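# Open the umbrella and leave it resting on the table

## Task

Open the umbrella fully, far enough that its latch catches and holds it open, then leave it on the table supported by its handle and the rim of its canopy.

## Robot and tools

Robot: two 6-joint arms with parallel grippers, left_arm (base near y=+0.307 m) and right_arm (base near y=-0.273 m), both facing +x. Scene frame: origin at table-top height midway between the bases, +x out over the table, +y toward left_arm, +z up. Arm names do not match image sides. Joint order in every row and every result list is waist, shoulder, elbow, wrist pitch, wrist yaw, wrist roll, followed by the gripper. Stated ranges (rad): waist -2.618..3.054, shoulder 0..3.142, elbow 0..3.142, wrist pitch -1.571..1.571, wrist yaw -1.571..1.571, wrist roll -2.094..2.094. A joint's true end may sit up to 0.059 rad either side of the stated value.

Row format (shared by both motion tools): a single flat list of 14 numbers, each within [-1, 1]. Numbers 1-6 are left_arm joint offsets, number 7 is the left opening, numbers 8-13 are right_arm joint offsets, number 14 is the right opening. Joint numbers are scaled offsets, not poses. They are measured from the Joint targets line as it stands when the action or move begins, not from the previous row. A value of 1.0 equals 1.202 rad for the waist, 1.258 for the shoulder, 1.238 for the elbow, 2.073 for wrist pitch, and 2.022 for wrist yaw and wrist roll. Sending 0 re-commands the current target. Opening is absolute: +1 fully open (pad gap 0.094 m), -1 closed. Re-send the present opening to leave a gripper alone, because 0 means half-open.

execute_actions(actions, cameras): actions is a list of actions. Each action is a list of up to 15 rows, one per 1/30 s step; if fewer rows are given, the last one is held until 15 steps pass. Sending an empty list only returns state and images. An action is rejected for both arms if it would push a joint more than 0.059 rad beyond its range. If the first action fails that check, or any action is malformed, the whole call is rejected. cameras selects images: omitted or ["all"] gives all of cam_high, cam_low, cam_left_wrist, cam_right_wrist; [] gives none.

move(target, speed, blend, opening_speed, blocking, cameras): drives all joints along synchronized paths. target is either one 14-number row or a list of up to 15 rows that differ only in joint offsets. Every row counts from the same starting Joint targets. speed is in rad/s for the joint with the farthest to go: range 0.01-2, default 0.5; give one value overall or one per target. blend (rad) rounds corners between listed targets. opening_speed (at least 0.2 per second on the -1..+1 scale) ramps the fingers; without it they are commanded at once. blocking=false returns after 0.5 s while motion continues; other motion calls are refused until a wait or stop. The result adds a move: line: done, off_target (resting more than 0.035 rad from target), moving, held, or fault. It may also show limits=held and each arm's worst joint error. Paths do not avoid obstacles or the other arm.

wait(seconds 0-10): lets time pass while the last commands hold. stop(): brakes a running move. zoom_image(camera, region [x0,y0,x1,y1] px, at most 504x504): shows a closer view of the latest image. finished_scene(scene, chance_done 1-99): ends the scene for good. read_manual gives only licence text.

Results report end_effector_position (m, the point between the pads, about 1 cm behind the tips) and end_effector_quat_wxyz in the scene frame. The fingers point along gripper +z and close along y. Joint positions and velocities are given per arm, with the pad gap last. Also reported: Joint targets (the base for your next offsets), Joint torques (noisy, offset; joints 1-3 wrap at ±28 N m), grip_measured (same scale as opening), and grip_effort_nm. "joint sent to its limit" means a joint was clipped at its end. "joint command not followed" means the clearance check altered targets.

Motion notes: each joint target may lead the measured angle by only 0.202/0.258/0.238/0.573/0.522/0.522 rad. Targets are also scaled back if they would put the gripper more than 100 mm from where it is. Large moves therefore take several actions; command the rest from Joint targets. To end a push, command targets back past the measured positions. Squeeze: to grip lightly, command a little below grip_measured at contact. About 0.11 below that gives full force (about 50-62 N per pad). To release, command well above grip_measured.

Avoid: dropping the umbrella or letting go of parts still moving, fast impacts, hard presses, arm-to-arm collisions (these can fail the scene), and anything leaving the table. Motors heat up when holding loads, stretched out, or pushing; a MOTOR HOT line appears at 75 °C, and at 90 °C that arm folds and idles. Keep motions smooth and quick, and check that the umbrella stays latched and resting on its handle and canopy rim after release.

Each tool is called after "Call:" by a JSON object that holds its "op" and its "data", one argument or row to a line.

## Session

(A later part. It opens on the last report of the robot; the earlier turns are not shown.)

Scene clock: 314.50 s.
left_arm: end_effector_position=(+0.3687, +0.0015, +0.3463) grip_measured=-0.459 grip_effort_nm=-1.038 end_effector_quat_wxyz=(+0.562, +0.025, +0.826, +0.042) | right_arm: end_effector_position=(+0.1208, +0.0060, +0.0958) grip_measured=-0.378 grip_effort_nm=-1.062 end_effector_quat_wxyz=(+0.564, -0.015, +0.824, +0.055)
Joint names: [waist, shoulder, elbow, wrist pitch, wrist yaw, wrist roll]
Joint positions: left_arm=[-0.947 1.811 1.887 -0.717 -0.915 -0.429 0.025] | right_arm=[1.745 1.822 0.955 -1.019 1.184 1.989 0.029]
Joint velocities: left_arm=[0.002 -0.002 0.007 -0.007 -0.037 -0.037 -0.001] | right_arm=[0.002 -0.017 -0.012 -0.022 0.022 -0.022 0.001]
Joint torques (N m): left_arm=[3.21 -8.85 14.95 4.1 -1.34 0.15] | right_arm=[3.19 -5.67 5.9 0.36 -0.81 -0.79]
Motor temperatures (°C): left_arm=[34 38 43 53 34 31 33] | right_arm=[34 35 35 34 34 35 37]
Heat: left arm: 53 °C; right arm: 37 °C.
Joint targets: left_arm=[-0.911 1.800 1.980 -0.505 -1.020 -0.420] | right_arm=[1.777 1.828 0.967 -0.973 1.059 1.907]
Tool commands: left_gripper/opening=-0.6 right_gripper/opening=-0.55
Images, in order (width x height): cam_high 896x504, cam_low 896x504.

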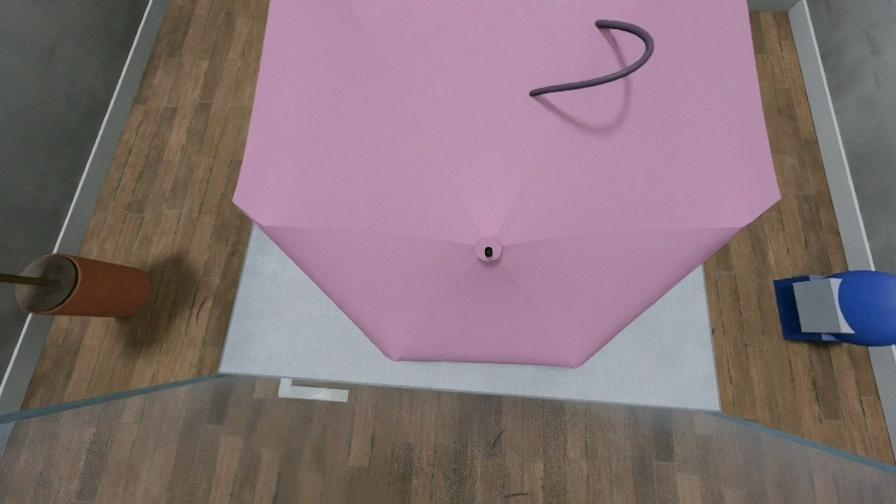

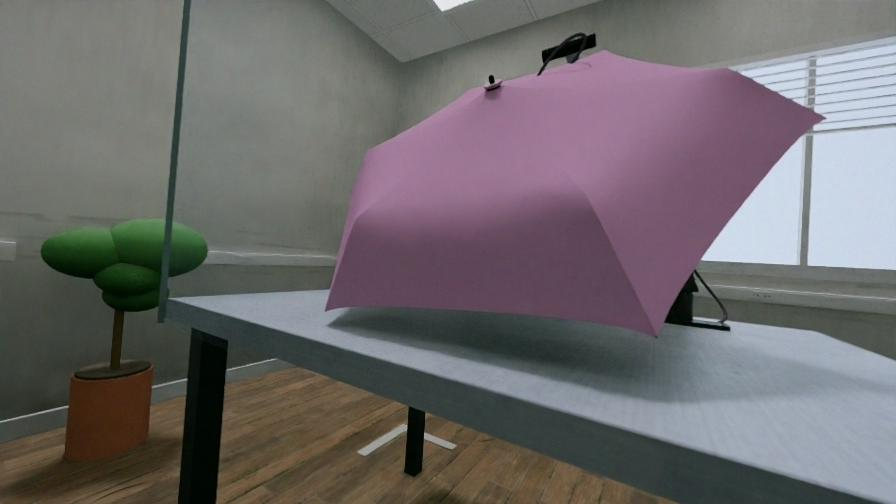

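Call:
{"op": "move", "data": {
  "target": [0.0308, 0.0485, 0.101, -0.0043, 0.0064, -0.005, -0.6, 0, 0, 0, 0, 0, 0, -0.55],
  "speed": 0.15,
  "cameras": []
}}

Scene clock: 326.93 s.
left_arm: end_effector_position=(+0.3906, +0.0077, +0.3718) grip_measured=-0.459 grip_effort_nm=-1.043 end_effector_quat_wxyz=(+0.581, -0.007, +0.813, +0.040) | right_arm: end_effector_position=(+0.1188, +0.0060, +0.0933) grip_measured=-0.378 grip_effort_nm=-1.053 end_effector_quat_wxyz=(+0.558, -0.022, +0.828, +0.050)
Joint names: [waist, shoulder, elbow, wrist pitch, wrist yaw, wrist roll]
Joint positions: left_arm=[-0.905 1.867 2.016 -0.717 -0.928 -0.412 0.025] | right_arm=[1.748 1.822 0.955 -1.014 1.169 1.968 0.029]
Joint velocities: left_arm=[-0.002 -0.007 -0.007 0.007 -0.022 0.022 0] | right_arm=[0.022 0.002 -0.007 0.007 -0.022 0.007 -0.001]
Joint torques (N m): left_arm=[2.73 -8.83 14.52 4.08 -1.06 -0.16] | right_arm=[2.81 -5.67 5.91 0.3 -0.64 -0.58]
Motor temperatures (°C): left_arm=[34 39 44 57 35 31 33] | right_arm=[34 35 35 33 34 35 37]
Heat: left arm: 57 °C; right arm: 37 °C.
Joint targets: left_arm=[-0.874 1.861 2.105 -0.514 -1.007 -0.430] | right_arm=[1.777 1.828 0.967 -0.973 1.059 1.907]
move: off_target (left_arm, right_arm); left_arm: the wrist pitch is farthest, 0.203 rad from its target; right_arm: the wrist yaw is farthest, 0.110 rad from its target
No camera images: "cameras" was empty.

Call:
{"op": "move", "data": {
  "target": [0.014, 0.022, 0.046, -0.004, 0.003, 0, -0.6, 0, 0, 0, 0, 0, 0, -0.55],
  "speed": 0.15,
  "cameras": ["cam_high","cam_low"]
}}

Scene clock: 329.53 s.
left_arm: end_effector_position=(+0.3950, +0.0051, +0.3705) grip_measured=-0.459 grip_effort_nm=-1.033 end_effector_quat_wxyz=(+0.574, -0.002, +0.818, +0.041) | right_arm: end_effector_position=(+0.1204, +0.0059, +0.0942) grip_measured=-0.378 grip_effort_nm=-1.067 end_effector_quat_wxyz=(+0.560, -0.019, +0.827, +0.050)
Joint names: [waist, shoulder, elbow, wrist pitch, wrist yaw, wrist roll]
Joint positions: left_arm=[-0.897 1.896 2.067 -0.755 -0.91 -0.413 0.025] | right_arm=[1.744 1.822 0.955 -1.014 1.175 1.972 0.029]
Joint velocities: left_arm=[0.002 -0.002 -0.002 0.051 0.007 0.007 0] | right_arm=[-0.017 0.002 -0.017 -0.066 0.007 -0.037 0]
Joint torques (N m): left_arm=[3.49 -9.11 14.97 4.38 -1.17 -0.15] | right_arm=[3.3 -5.68 5.91 0.31 -0.72 -0.62]
Motor temperatures (°C): left_arm=[34 39 44 58 35 31 33] | right_arm=[34 35 35 33 34 35 37]
Heat: left arm: 58 °C; right arm: 37 °C.
Joint targets: left_arm=[-0.857 1.889 2.161 -0.522 -1.001 -0.430] | right_arm=[1.777 1.828 0.967 -0.973 1.059 1.907]
move: off_target (left_arm, right_arm); left_arm: the wrist pitch is farthest, 0.232 rad from its target; right_arm: the wrist yaw is farthest, 0.116 rad from its target
Images, in order (width x height): cam_high 896x504, cam_low 896x504.

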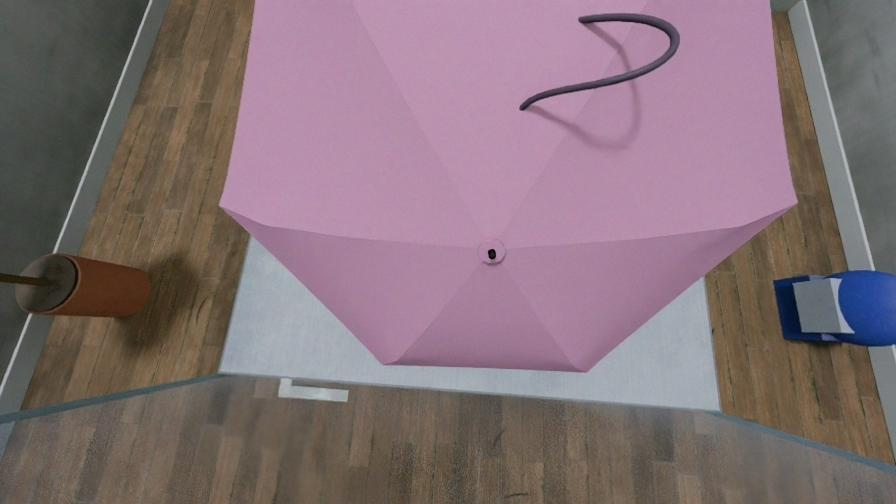

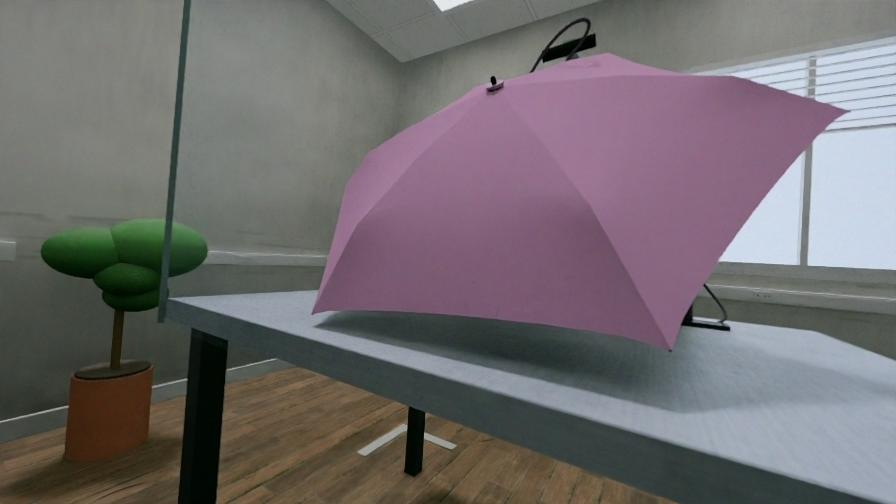

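Call:
{"op": "move", "data": {
  "target": [-0.0474, -0.0167, -0.1155, -0.1105, 0.042, 0.004, -0.6, 0, 0, 0, 0, 0, 0, -0.55],
  "speed": 0.2,
  "cameras": []
}}

Scene clock: 335.30 s.
left_arm: end_effector_position=(+0.3887, +0.0029, +0.3538) grip_measured=-0.459 grip_effort_nm=-1.033 end_effector_quat_wxyz=(+0.557, +0.012, +0.829, +0.050) | right_arm: end_effector_position=(+0.1126, +0.0068, +0.0838) grip_measured=-0.378 grip_effort_nm=-1.062 end_effector_quat_wxyz=(+0.535, -0.014, +0.843, +0.053)
Joint names: [waist, shoulder, elbow, wrist pitch, wrist yaw, wrist roll]
Joint positions: left_arm=[-0.909 1.893 2.033 -0.788 -0.903 -0.433 0.025] | right_arm=[1.756 1.822 0.955 -0.987 1.115 1.965 0.029]
Joint velocities: left_arm=[-0.007 0.007 0.002 -0.007 0.007 0.095 0.001] | right_arm=[-0.007 -0.002 -0.012 -0.051 -0.022 -0.051 0.001]
Joint torques (N m): left_arm=[-0.43 -10.5 5.97 2.25 -0.43 0.17] | right_arm=[2.14 -5.72 5.91 0.08 -0.04 -0.56]
Motor temperatures (°C): left_arm=[34 39 44 58 35 31 33] | right_arm=[34 35 35 33 34 35 37]
Heat: left arm: 58 °C; right arm: 37 °C.
Joint targets: left_arm=[-0.914 1.867 2.019 -0.752 -0.916 -0.422] | right_arm=[1.777 1.828 0.967 -0.974 1.060 1.907]
move: off_target (left_arm, right_arm); left_arm: the wrist pitch is farthest, 0.037 rad from its target; right_arm: the wrist roll is farthest, 0.058 rad from its target
No camera images: "cameras" was empty.

Call:
{"op": "move", "data": {
  "target": [-0.0066, -0.1043, -0.2398, 0.1258, 0.0182, 0.0246, -0.6, -0.0446, 0.0814, -0.0103, 0.0409, -0.0158, 0.015, -0.55],
  "speed": 0.25,
  "cameras": ["cam_high","cam_low"]
}}

Scene clock: 419.53 s.
left_arm: end_effector_position=(+0.3813, +0.0055, +0.3350) grip_measured=-0.459 grip_effort_nm=-1.043 end_effector_quat_wxyz=(+0.579, +0.011, +0.815, +0.020) | right_arm: end_effector_position=(+0.1172, +0.0078, +0.0541) grip_measured=-0.378 grip_effort_nm=-1.057 end_effector_quat_wxyz=(+0.524, -0.010, +0.852, +0.028)
Joint names: [waist, shoulder, elbow, wrist pitch, wrist yaw, wrist roll]
Joint positions: left_arm=[-0.913 1.767 1.737 -0.516 -0.885 -0.391 0.025] | right_arm=[1.726 1.913 0.955 -0.913 1.08 1.95 0.029]
Joint velocities: left_arm=[-0.007 0.002 -0.002 -0.007 0.007 -0.007 0] | right_arm=[0.002 -0.002 -0.002 -0.051 0.051 -0.037 0]
Joint torques (N m): left_arm=[-0.69 -10.21 6.3 2.21 -0.21 0.23] | right_arm=[-0.2 -5.33 4.45 0.15 -0.01 -0.12]
Motor temperatures (°C): left_arm=[34 40 41 51 33 31 34] | right_arm=[34 35 35 33 33 35 37]
Heat: left arm: 51 °C; right arm: 37 °C.
Joint targets: left_arm=[-0.922 1.736 1.722 -0.491 -0.879 -0.372] | right_arm=[1.723 1.930 0.954 -0.889 1.028 1.937]
move: off_target (right_arm); right_arm: the wrist yaw is farthest, 0.052 rad from its target
Images, in order (width x height): cam_high 896x504, cam_low 896x504.

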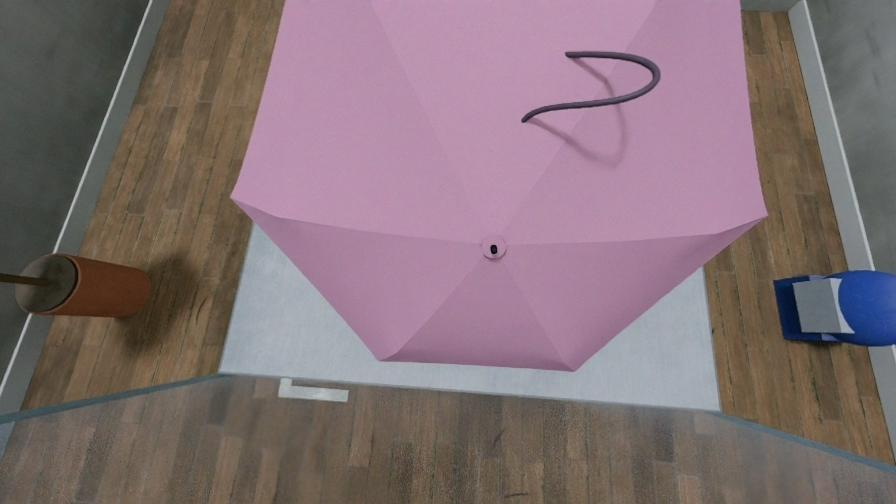

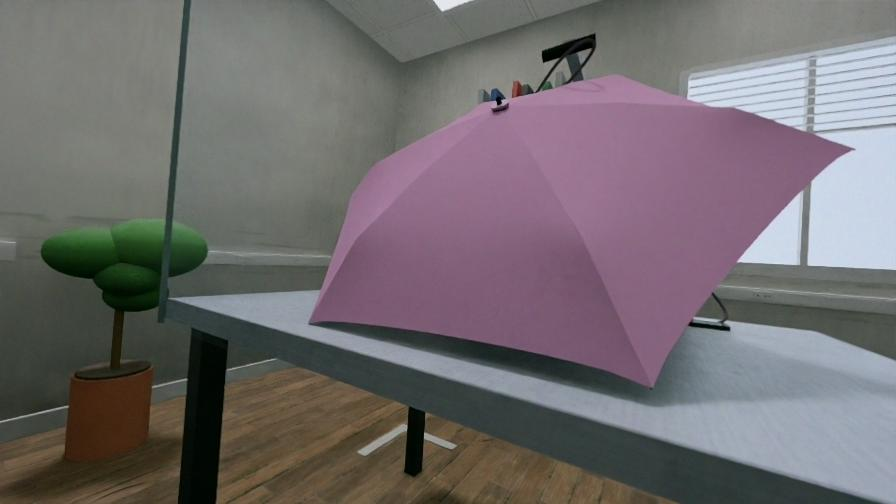

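Call:
{"op": "zoom_image", "data": {
  "camera": "cam_low",
  "region": [250, 280, 750, 420]
}}

Scaled by 1.008 from the camera's 896x504 image, which has a finer 1280x720 frame.

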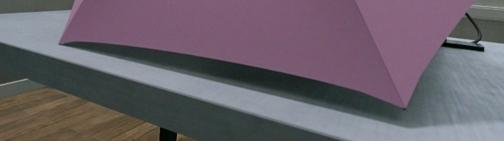

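Call:
{"op": "move", "data": {
  "target": [-0.0108, -0.0541, -0.1333, 0.0743, 0.0084, 0.0183, -0.6, -0.0067, 0.089, 0.0291, -0.0029, 0, 0.041, -0.55],
  "speed": 0.2,
  "cameras": ["cam_high","cam_low"]
}}

Scene clock: 440.13 s.
left_arm: end_effector_position=(+0.3730, +0.0031, +0.3193) grip_measured=-0.459 grip_effort_nm=-1.038 end_effector_quat_wxyz=(+0.589, +0.020, +0.808, +0.000) | right_arm: end_effector_position=(+0.1188, +0.0043, +0.0291) grip_measured=-0.378 grip_effort_nm=-1.057 end_effector_quat_wxyz=(+0.529, -0.004, +0.849, +0.005)
Joint names: [waist, shoulder, elbow, wrist pitch, wrist yaw, wrist roll]
Joint positions: left_arm=[-0.926 1.704 1.57 -0.357 -0.864 -0.362 0.025] | right_arm=[1.721 2.024 0.969 -0.904 1.075 2.011 0.029]
Joint velocities: left_arm=[-0.007 0.002 0.007 -0.022 0.037 0.007 0] | right_arm=[-0.012 -0.007 0.022 0.022 -0.007 0.022 0]
Joint torques (N m): left_arm=[-0.75 -10.28 6.58 2.21 -0.22 0.34] | right_arm=[-0.51 -5.64 5.96 -0.1 0.01 0.11]
Motor temperatures (°C): left_arm=[34 40 41 50 33 31 34] | right_arm=[34 35 35 33 33 35 37]
Heat: left arm: 50 °C; right arm: 37 °C.
Joint targets: left_arm=[-0.935 1.668 1.557 -0.337 -0.862 -0.335] | right_arm=[1.715 2.043 0.990 -0.895 1.028 2.020]
move: off_target (left_arm, right_arm); left_arm: the shoulder is farthest, 0.036 rad from its target; right_arm: the wrist yaw is farthest, 0.047 rad from its target
Images, in order (width x height): cam_high 896x504, cam_low 896x504.

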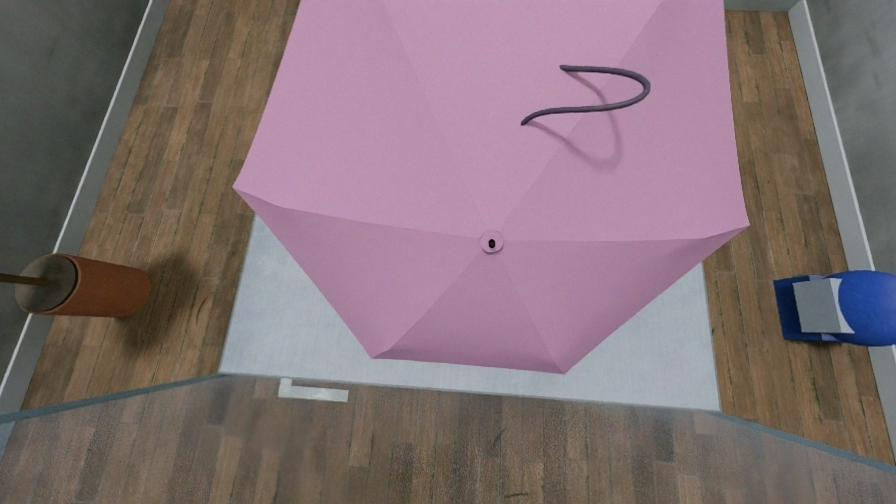

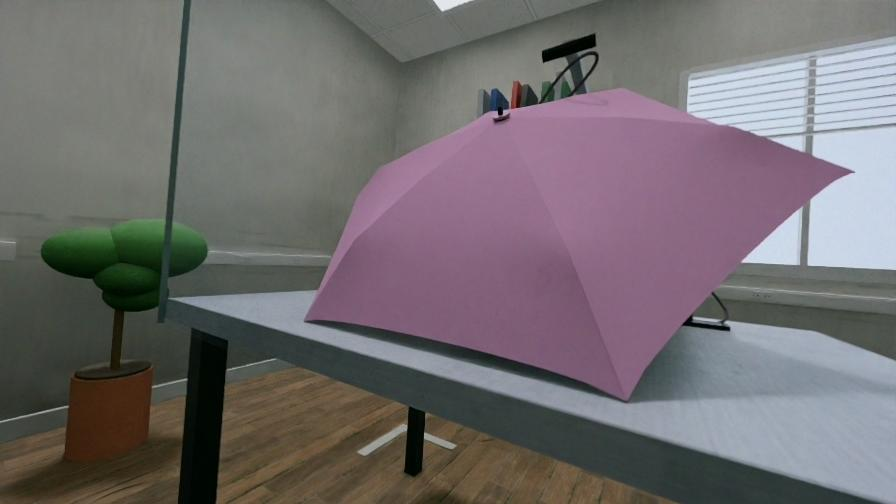

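Call:
{"op": "zoom_image", "data": {
  "camera": "cam_low",
  "region": [520, 340, 700, 440]
}}

Call:
{"op": "zoom_image", "data": {
  "camera": "cam_low",
  "region": [280, 280, 460, 380]
}}

Scaled by 2.800 from the camera's 896x504 image, which has a finer 1280x720 frame.

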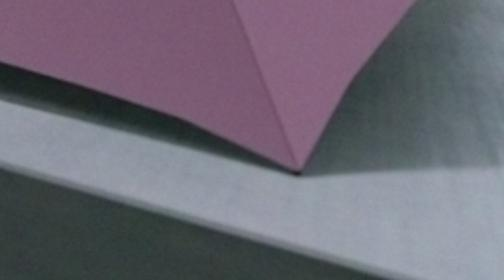

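Scaled by 2.800 from the camera's 896x504 image, which has a finer 1280x720 frame.

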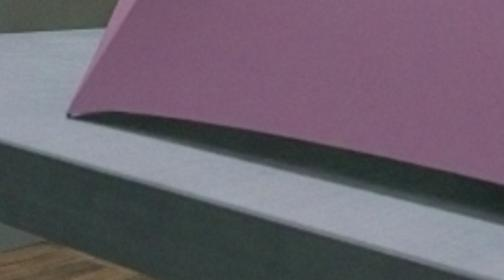

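Call:
{"op": "wait", "data": {
  "seconds": 0,
  "cameras": ["cam_left_wrist","cam_right_wrist"]
}}

Scene clock: 446.47 s.
left_arm: end_effector_position=(+0.3730, +0.0031, +0.3192) grip_measured=-0.459 grip_effort_nm=-1.043 end_effector_quat_wxyz=(+0.589, +0.020, +0.808, +0.000) | right_arm: end_effector_position=(+0.1188, +0.0043, +0.0291) grip_measured=-0.378 grip_effort_nm=-1.057 end_effector_quat_wxyz=(+0.529, -0.004, +0.849, +0.005)
Joint names: [waist, shoulder, elbow, wrist pitch, wrist yaw, wrist roll]
Joint positions: left_arm=[-0.926 1.704 1.57 -0.356 -0.864 -0.361 0.025] | right_arm=[1.721 2.024 0.969 -0.904 1.075 2.011 0.029]
Joint velocities: left_arm=[-0.002 0.002 0.007 -0.081 0.081 -0.007 0.001] | right_arm=[0.002 0.017 -0.022 0.022 0.007 0.037 0.001]
Joint torques (N m): left_arm=[-0.76 -10.25 6.58 2.21 -0.22 0.34] | right_arm=[-0.53 -5.59 5.94 -0.1 0.01 0.11]
Motor temperatures (°C): left_arm=[34 40 41 50 33 31 34] | right_arm=[34 35 35 33 33 35 37]
Heat: left arm: 50 °C; right arm: 37 °C.
Joint targets: left_arm=[-0.935 1.668 1.557 -0.337 -0.862 -0.335] | right_arm=[1.715 2.043 0.990 -0.895 1.028 2.020]
Tool commands: left_gripper/opening=-0.6 right_gripper/opening=-0.55
Images, in order (width x height): cam_left_wrist 896x504, cam_right_wrist 896x504.

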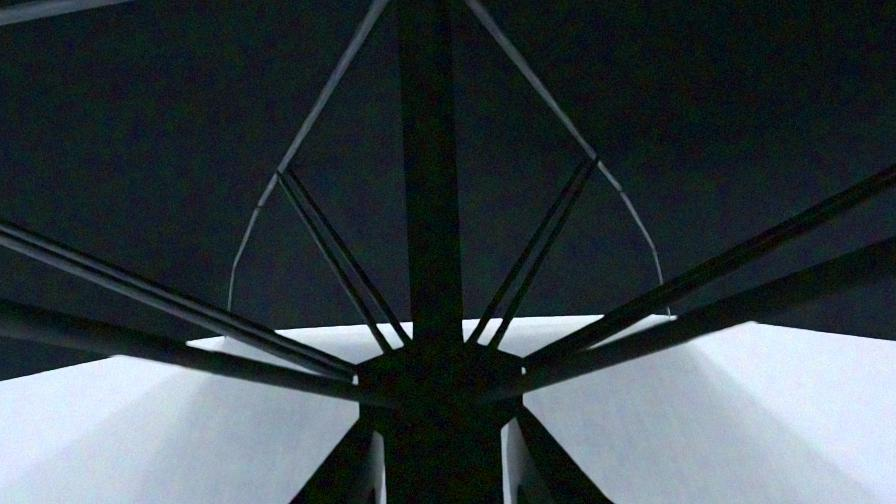

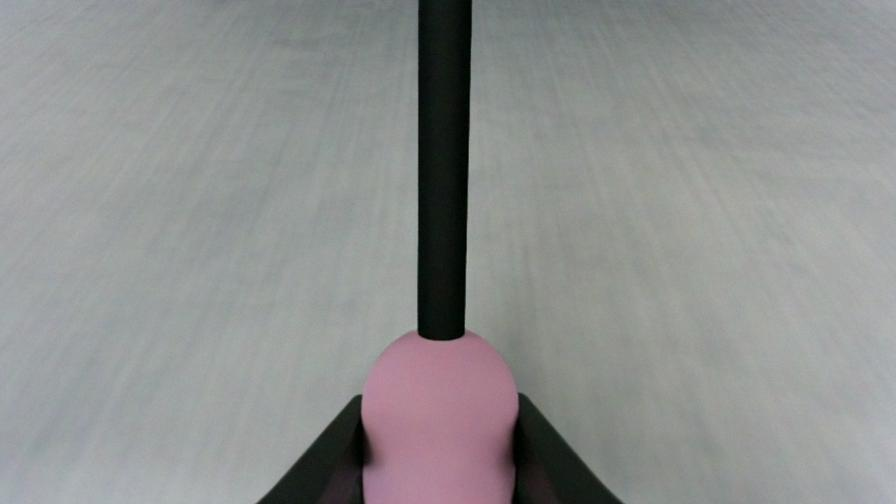

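Call:
{"op": "move", "data": {
  "target": [0, -0.004, -0.02, 0.01, 0, 0, -0.6, 0, 0.0095, -0.002, 0.007, 0, 0, -0.55],
  "speed": 0.1,
  "cameras": []
}}

Scene clock: 450.63 s.
left_arm: end_effector_position=(+0.3729, +0.0030, +0.3190) grip_measured=-0.459 grip_effort_nm=-1.043 end_effector_quat_wxyz=(+0.593, +0.020, +0.805, -0.003) | right_arm: end_effector_position=(+0.1189, +0.0041, +0.0283) grip_measured=-0.378 grip_effort_nm=-1.067 end_effector_quat_wxyz=(+0.529, -0.004, +0.848, +0.004)
Joint names: [waist, shoulder, elbow, wrist pitch, wrist yaw, wrist roll]
Joint positions: left_arm=[-0.926 1.697 1.549 -0.326 -0.864 -0.352 0.025] | right_arm=[1.721 2.028 0.969 -0.904 1.075 2.013 0.029]
Joint velocities: left_arm=[0.007 0.002 -0.007 -0.095 -0.037 0.022 0] | right_arm=[-0.002 -0.012 0.012 -0.022 0.066 0.007 -0.001]
Joint torques (N m): left_arm=[-0.73 -10.04 6.31 2.12 -0.22 0.24] | right_arm=[-0.5 -4.97 5.71 0.03 0.02 0.09]
Motor temperatures (°C): left_arm=[34 40 41 50 33 31 34] | right_arm=[34 35 35 33 33 35 37]
Heat: left arm: 50 °C; right arm: 37 °C.
Joint targets: left_arm=[-0.935 1.663 1.532 -0.316 -0.862 -0.335] | right_arm=[1.715 2.055 0.987 -0.880 1.028 2.020]
move: off_target (right_arm); right_arm: the wrist yaw is farthest, 0.047 rad from its target
No camera images: "cameras" was empty.

Call:
{"op": "move", "data": {
  "target": [0, 0, 0, 0, 0, 0, -0.3, 0, 0, 0, 0, 0, 0, -0.55],
  "opening_speed": 0.5,
  "cameras": ["cam_left_wrist","cam_low"]
}}

Scene clock: 456.40 s.
left_arm: end_effector_position=(+0.3724, +0.0031, +0.3236) grip_measured=-0.301 grip_effort_nm=0.076 end_effector_quat_wxyz=(+0.597, +0.021, +0.802, -0.007) | right_arm: end_effector_position=(+0.1190, +0.0041, +0.0282) grip_measured=-0.378 grip_effort_nm=-1.067 end_effector_quat_wxyz=(+0.530, -0.004, +0.848, +0.005)
Joint names: [waist, shoulder, elbow, wrist pitch, wrist yaw, wrist roll]
Joint positions: left_arm=[-0.926 1.69 1.549 -0.316 -0.861 -0.341 0.033] | right_arm=[1.721 2.029 0.969 -0.904 1.077 2.015 0.029]
Joint velocities: left_arm=[-0.007 0.002 -0.002 0.007 -0.007 -0.037 0] | right_arm=[-0.007 -0.007 -0.012 0.022 -0.081 -0.022 0]
Joint torques (N m): left_arm=[-0.76 -9.43 6.32 2 -0.23 0.11] | right_arm=[-0.5 -5.11 5.67 0.02 -0.01 0.06]
Motor temperatures (°C): left_arm=[34 40 41 50 33 31 34] | right_arm=[34 35 35 33 33 35 37]
Heat: left arm: 50 °C; right arm: 37 °C.
Joint targets: left_arm=[-0.935 1.663 1.532 -0.316 -0.862 -0.335] | right_arm=[1.715 2.054 0.987 -0.880 1.027 2.020]
move: off_target (right_arm); right_arm: the wrist yaw is farthest, 0.049 rad from its target
Images, in order (width x height): cam_low 896x504, cam_left_wrist 896x504.

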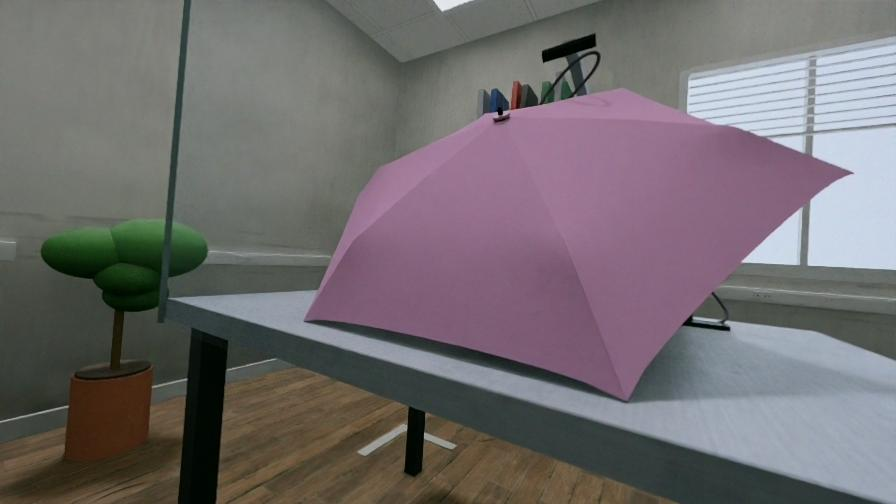

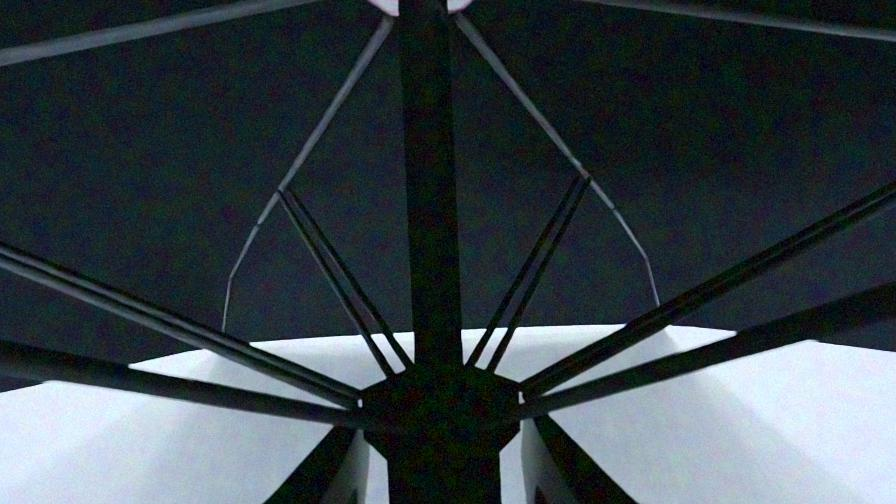

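Call:
{"op": "move", "data": {
  "target": [
    [0, 0, 0, 0, 0, 0, 0.3, 0, 0, 0, 0, 0, 0, -0.55],
    [-0.1012, -0.0734, -0.0143, -0.0724, -0.0532, -0.0445, 0.3, 0, 0, 0, 0, 0, 0, -0.55],
    [-0.2103, -0.1101, 0.0187, -0.1724, -0.1071, -0.1162, 0.3, 0, 0, 0, 0, 0, 0, -0.55]
  ],
  "opening_speed": 1.5,
  "speed": 0.35,
  "blend": [0, 0.05, 0],
  "cameras": ["cam_high","cam_low","cam_left_wrist","cam_right_wrist"]
}}

Scene clock: 469.03 s.
left_arm: end_effector_position=(+0.2706, +0.0033, +0.3443) grip_measured=+0.299 grip_effort_nm=0.071 end_effector_quat_wxyz=(+0.592, +0.036, +0.805, -0.006) | right_arm: end_effector_position=(+0.1191, +0.0041, +0.0282) grip_measured=-0.378 grip_effort_nm=-1.062 end_effector_quat_wxyz=(+0.530, -0.004, +0.848, +0.005)
Joint names: [waist, shoulder, elbow, wrist pitch, wrist yaw, wrist roll]
Joint positions: left_arm=[-1.185 1.546 1.54 -0.654 -1.061 -0.563 0.061] | right_arm=[1.721 2.029 0.969 -0.904 1.077 2.015 0.029]
Joint velocities: left_arm=[0.007 -0.012 -0.017 -0.066 0.022 0.066 0] | right_arm=[0.007 -0.027 0.007 -0.007 -0.007 -0.022 -0.001]
Joint torques (N m): left_arm=[-0.23 -7.57 8.5 1.57 -0.49 -0.04] | right_arm=[-0.51 -5.15 5.74 0.02 -0.01 0.07]
Motor temperatures (°C): left_arm=[34 40 41 49 33 31 33] | right_arm=[34 35 35 32 33 35 37]
Heat: left arm: 49 °C; right arm: 37 °C.
Joint targets: left_arm=[-1.188 1.525 1.555 -0.673 -1.079 -0.570] | right_arm=[1.715 2.054 0.987 -0.880 1.028 2.020]
move: off_target (right_arm); right_arm: the wrist yaw is farthest, 0.050 rad from its target

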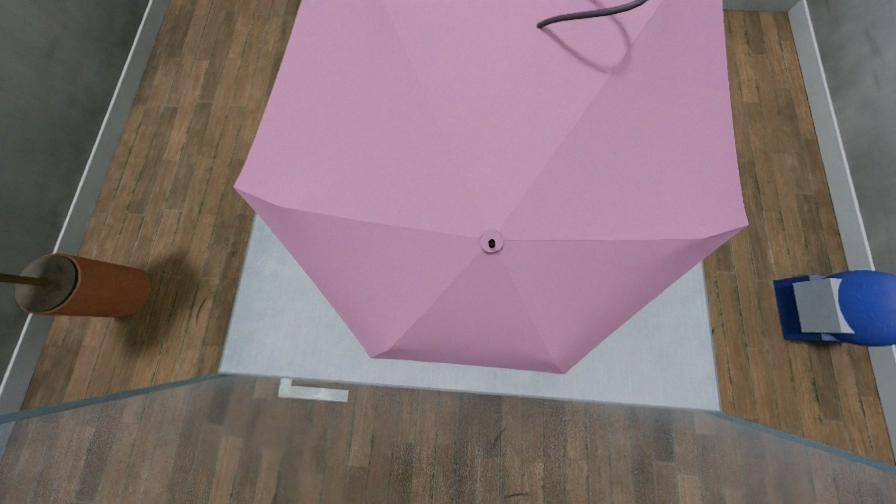

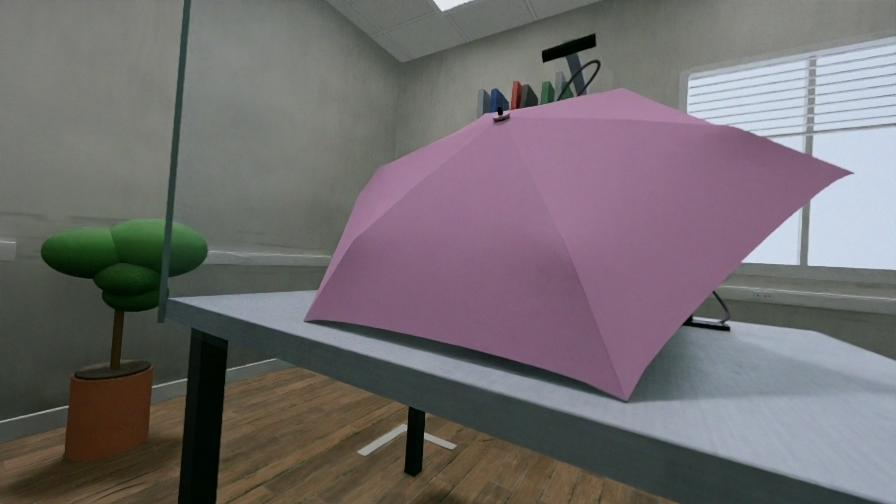

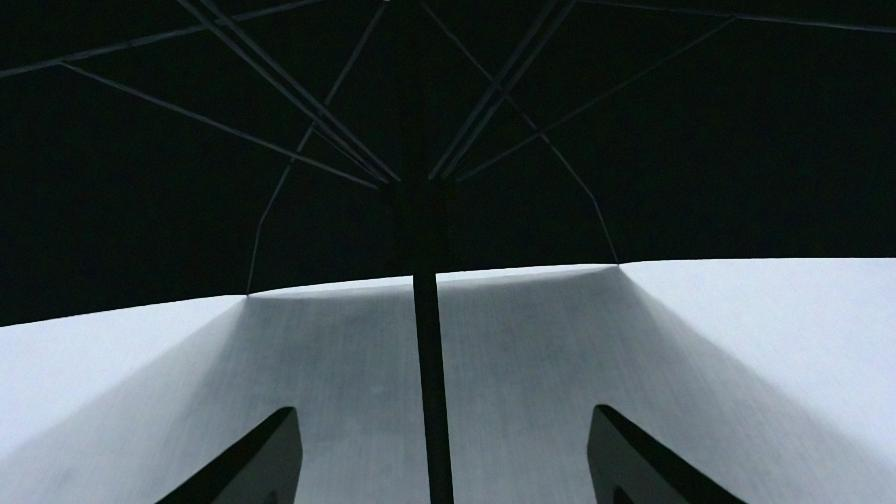

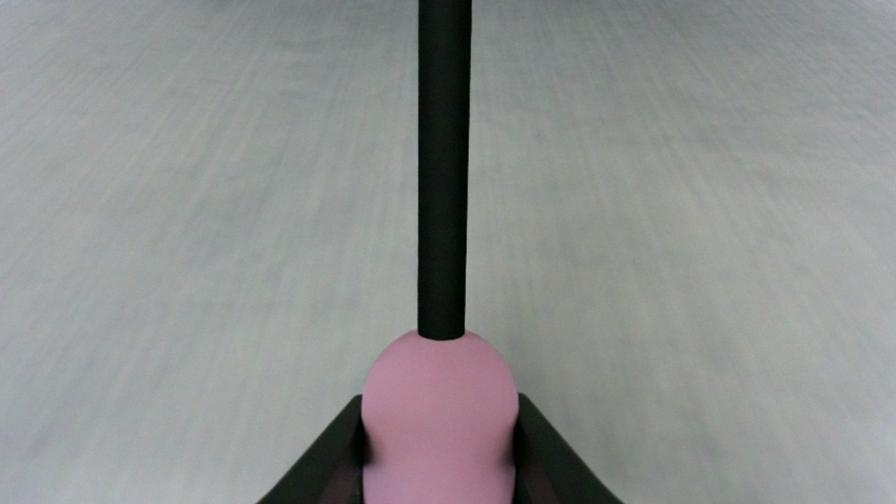

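Call:
{"op": "move", "data": {
  "target": [0, 0, 0, 0, 0, 0, 0.3, 0, 0, 0, 0, 0.01, 0, -0.25],
  "opening_speed": 0.5,
  "cameras": ["cam_high","cam_right_wrist"]
}}

Scene clock: 475.67 s.
left_arm: end_effector_position=(+0.2705, +0.0035, +0.3442) grip_measured=+0.299 grip_effort_nm=0.071 end_effector_quat_wxyz=(+0.592, +0.036, +0.805, -0.006) | right_arm: end_effector_position=(+0.1166, +0.0028, +0.0214) grip_measured=-0.252 grip_effort_nm=0.090 end_effector_quat_wxyz=(+0.518, +0.001, +0.855, +0.001)
Joint names: [waist, shoulder, elbow, wrist pitch, wrist yaw, wrist roll]
Joint positions: left_arm=[-1.185 1.546 1.54 -0.656 -1.062 -0.563 0.061] | right_arm=[1.721 2.036 0.969 -0.892 1.046 2.015 0.035]
Joint velocities: left_arm=[-0.007 0.002 0.002 0.007 0.095 -0.007 0] | right_arm=[-0.017 0.002 -0.012 0.007 0.081 -0.007 -0.001]
Joint torques (N m): left_arm=[-0.25 -7.6 8.51 1.59 -0.51 -0.03] | right_arm=[-0.51 -5.7 5.67 -0.07 0.53 0.07]
Motor temperatures (°C): left_arm=[34 40 42 49 33 31 33] | right_arm=[34 35 35 32 33 35 37]
Heat: left arm: 49 °C; right arm: 37 °C.
Joint targets: left_arm=[-1.188 1.525 1.555 -0.673 -1.078 -0.570] | right_arm=[1.715 2.054 0.987 -0.880 1.048 2.020]
move: done
Images, in order (width x height): cam_high 896x504, cam_right_wrist 896x504.

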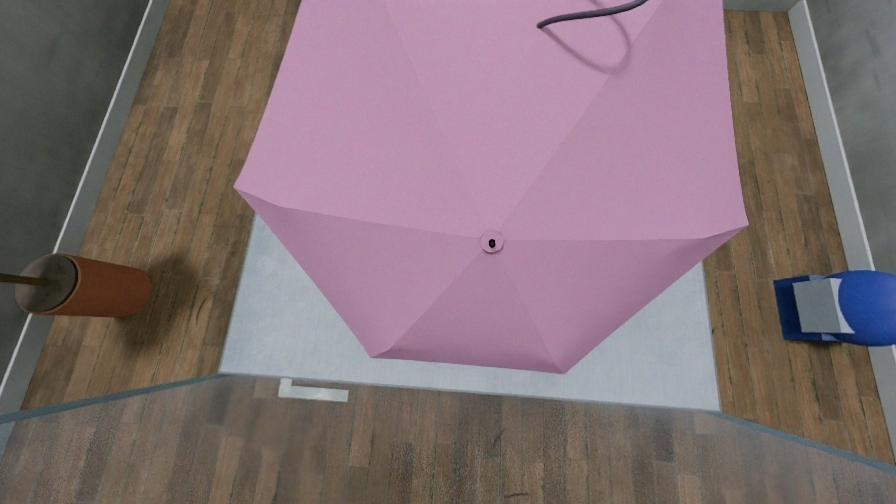

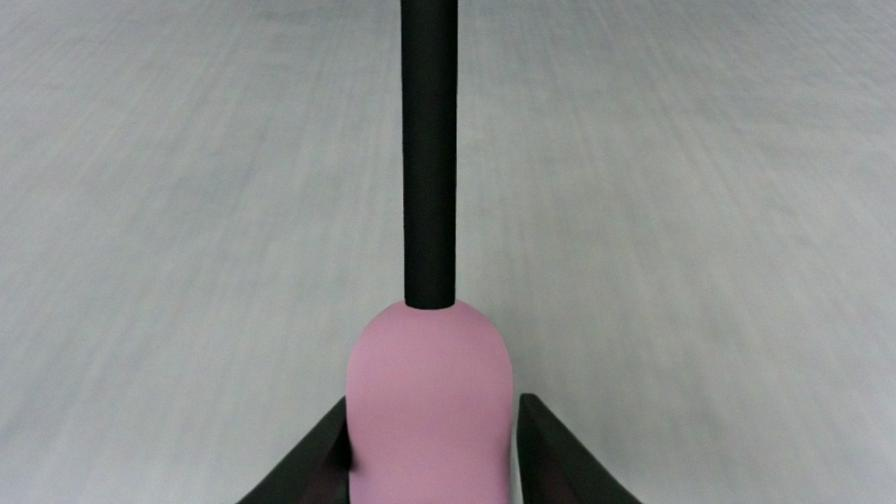

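Call:
{"op": "move", "data": {
  "target": [
    [0, 0, 0, 0, 0, 0, 0.3, 0, 0, 0, 0, 0, 0, 0.3],
    [0, 0, 0, 0, 0, 0, 0.3, 0.1281, -0.1017, 0.0485, -0.1438, -0.004, 0.0148, 0.3],
    [0, 0, 0, 0, 0, 0, 0.3, 0.3777, -0.1017, 0.0485, -0.1438, -0.004, 0.0148, 0.3]
  ],
  "opening_speed": 1.5,
  "speed": 0.35,
  "blend": [0, 0.05, 0],
  "cameras": ["cam_high","cam_low","cam_left_wrist","cam_right_wrist"]
}}

Scene clock: 494.70 s.
left_arm: end_effector_position=(+0.2705, +0.0035, +0.3442) grip_measured=+0.299 grip_effort_nm=0.056 end_effector_quat_wxyz=(+0.592, +0.036, +0.805, -0.006) | right_arm: end_effector_position=(-0.0041, +0.0048, +0.0631) grip_measured=+0.298 grip_effort_nm=0.081 end_effector_quat_wxyz=(+0.523, -0.208, +0.824, +0.070)
Joint names: [waist, shoulder, elbow, wrist pitch, wrist yaw, wrist roll]
Joint positions: left_arm=[-1.185 1.546 1.54 -0.656 -1.062 -0.563 0.061] | right_arm=[2.169 1.954 1.025 -1.158 1.035 2.039 0.061]
Joint velocities: left_arm=[-0.007 0.007 -0.012 -0.007 -0.022 -0.022 0.001] | right_arm=[0.002 0.012 -0.007 -0.022 -0.051 0.007 -0.001]
Joint torques (N m): left_arm=[-0.27 -7.58 8.51 1.58 -0.51 -0.02] | right_arm=[-0.03 -8.87 6.39 -0.58 0.53 0.11]
Motor temperatures (°C): left_arm=[34 39 43 48 33 31 33] | right_arm=[34 36 35 32 33 35 36]
Heat: left arm: 48 °C; right arm: 36 °C.
Joint targets: left_arm=[-1.188 1.525 1.555 -0.673 -1.078 -0.570] | right_arm=[2.169 1.926 1.048 -1.178 1.040 2.050]
move: done

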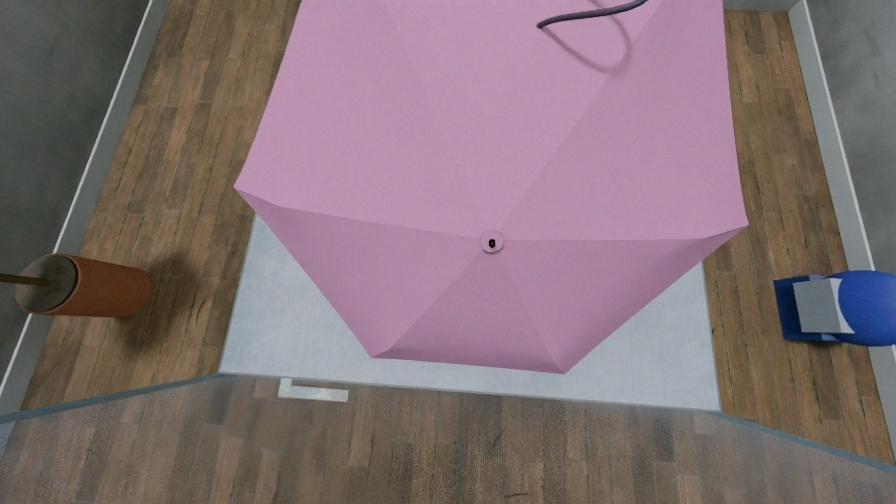

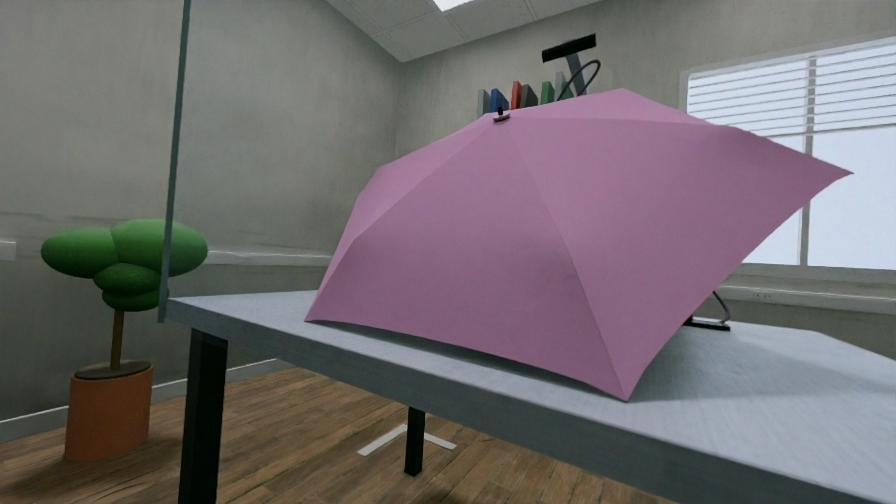

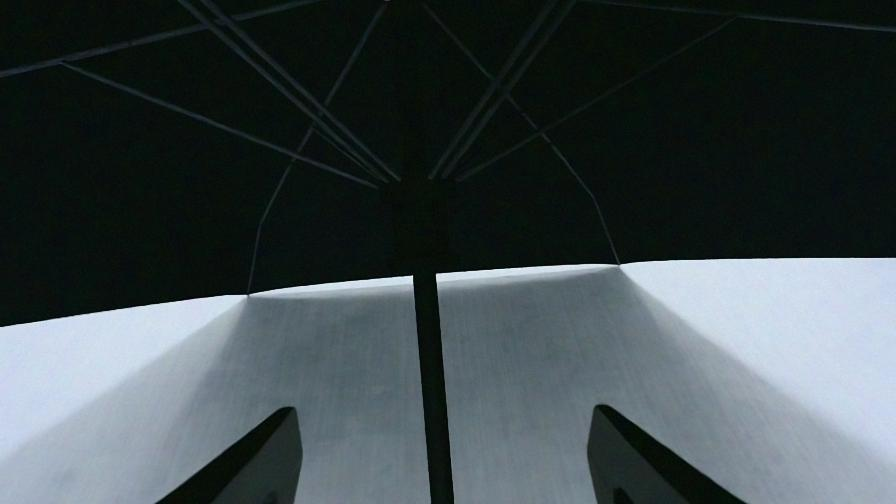

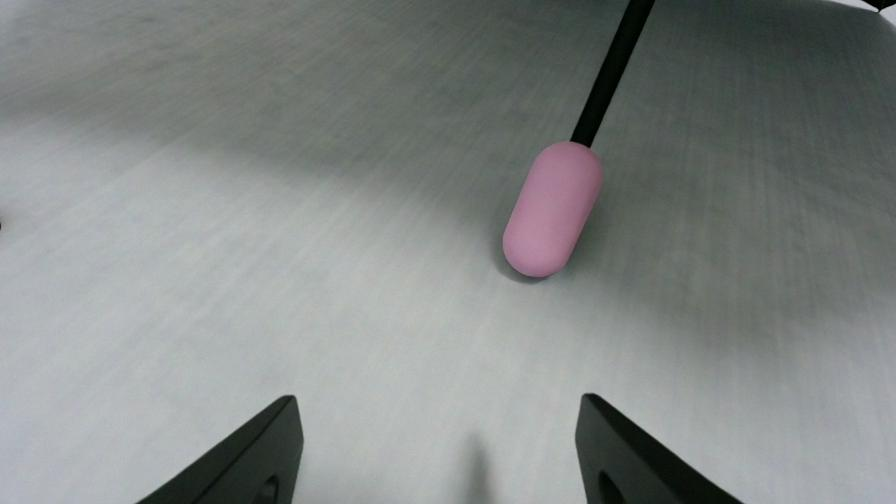

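Call:
{"op": "finished_scene", "data": {
  "scene": 2,
  "chance_done": 95
}}

The scene is finished: the task was done.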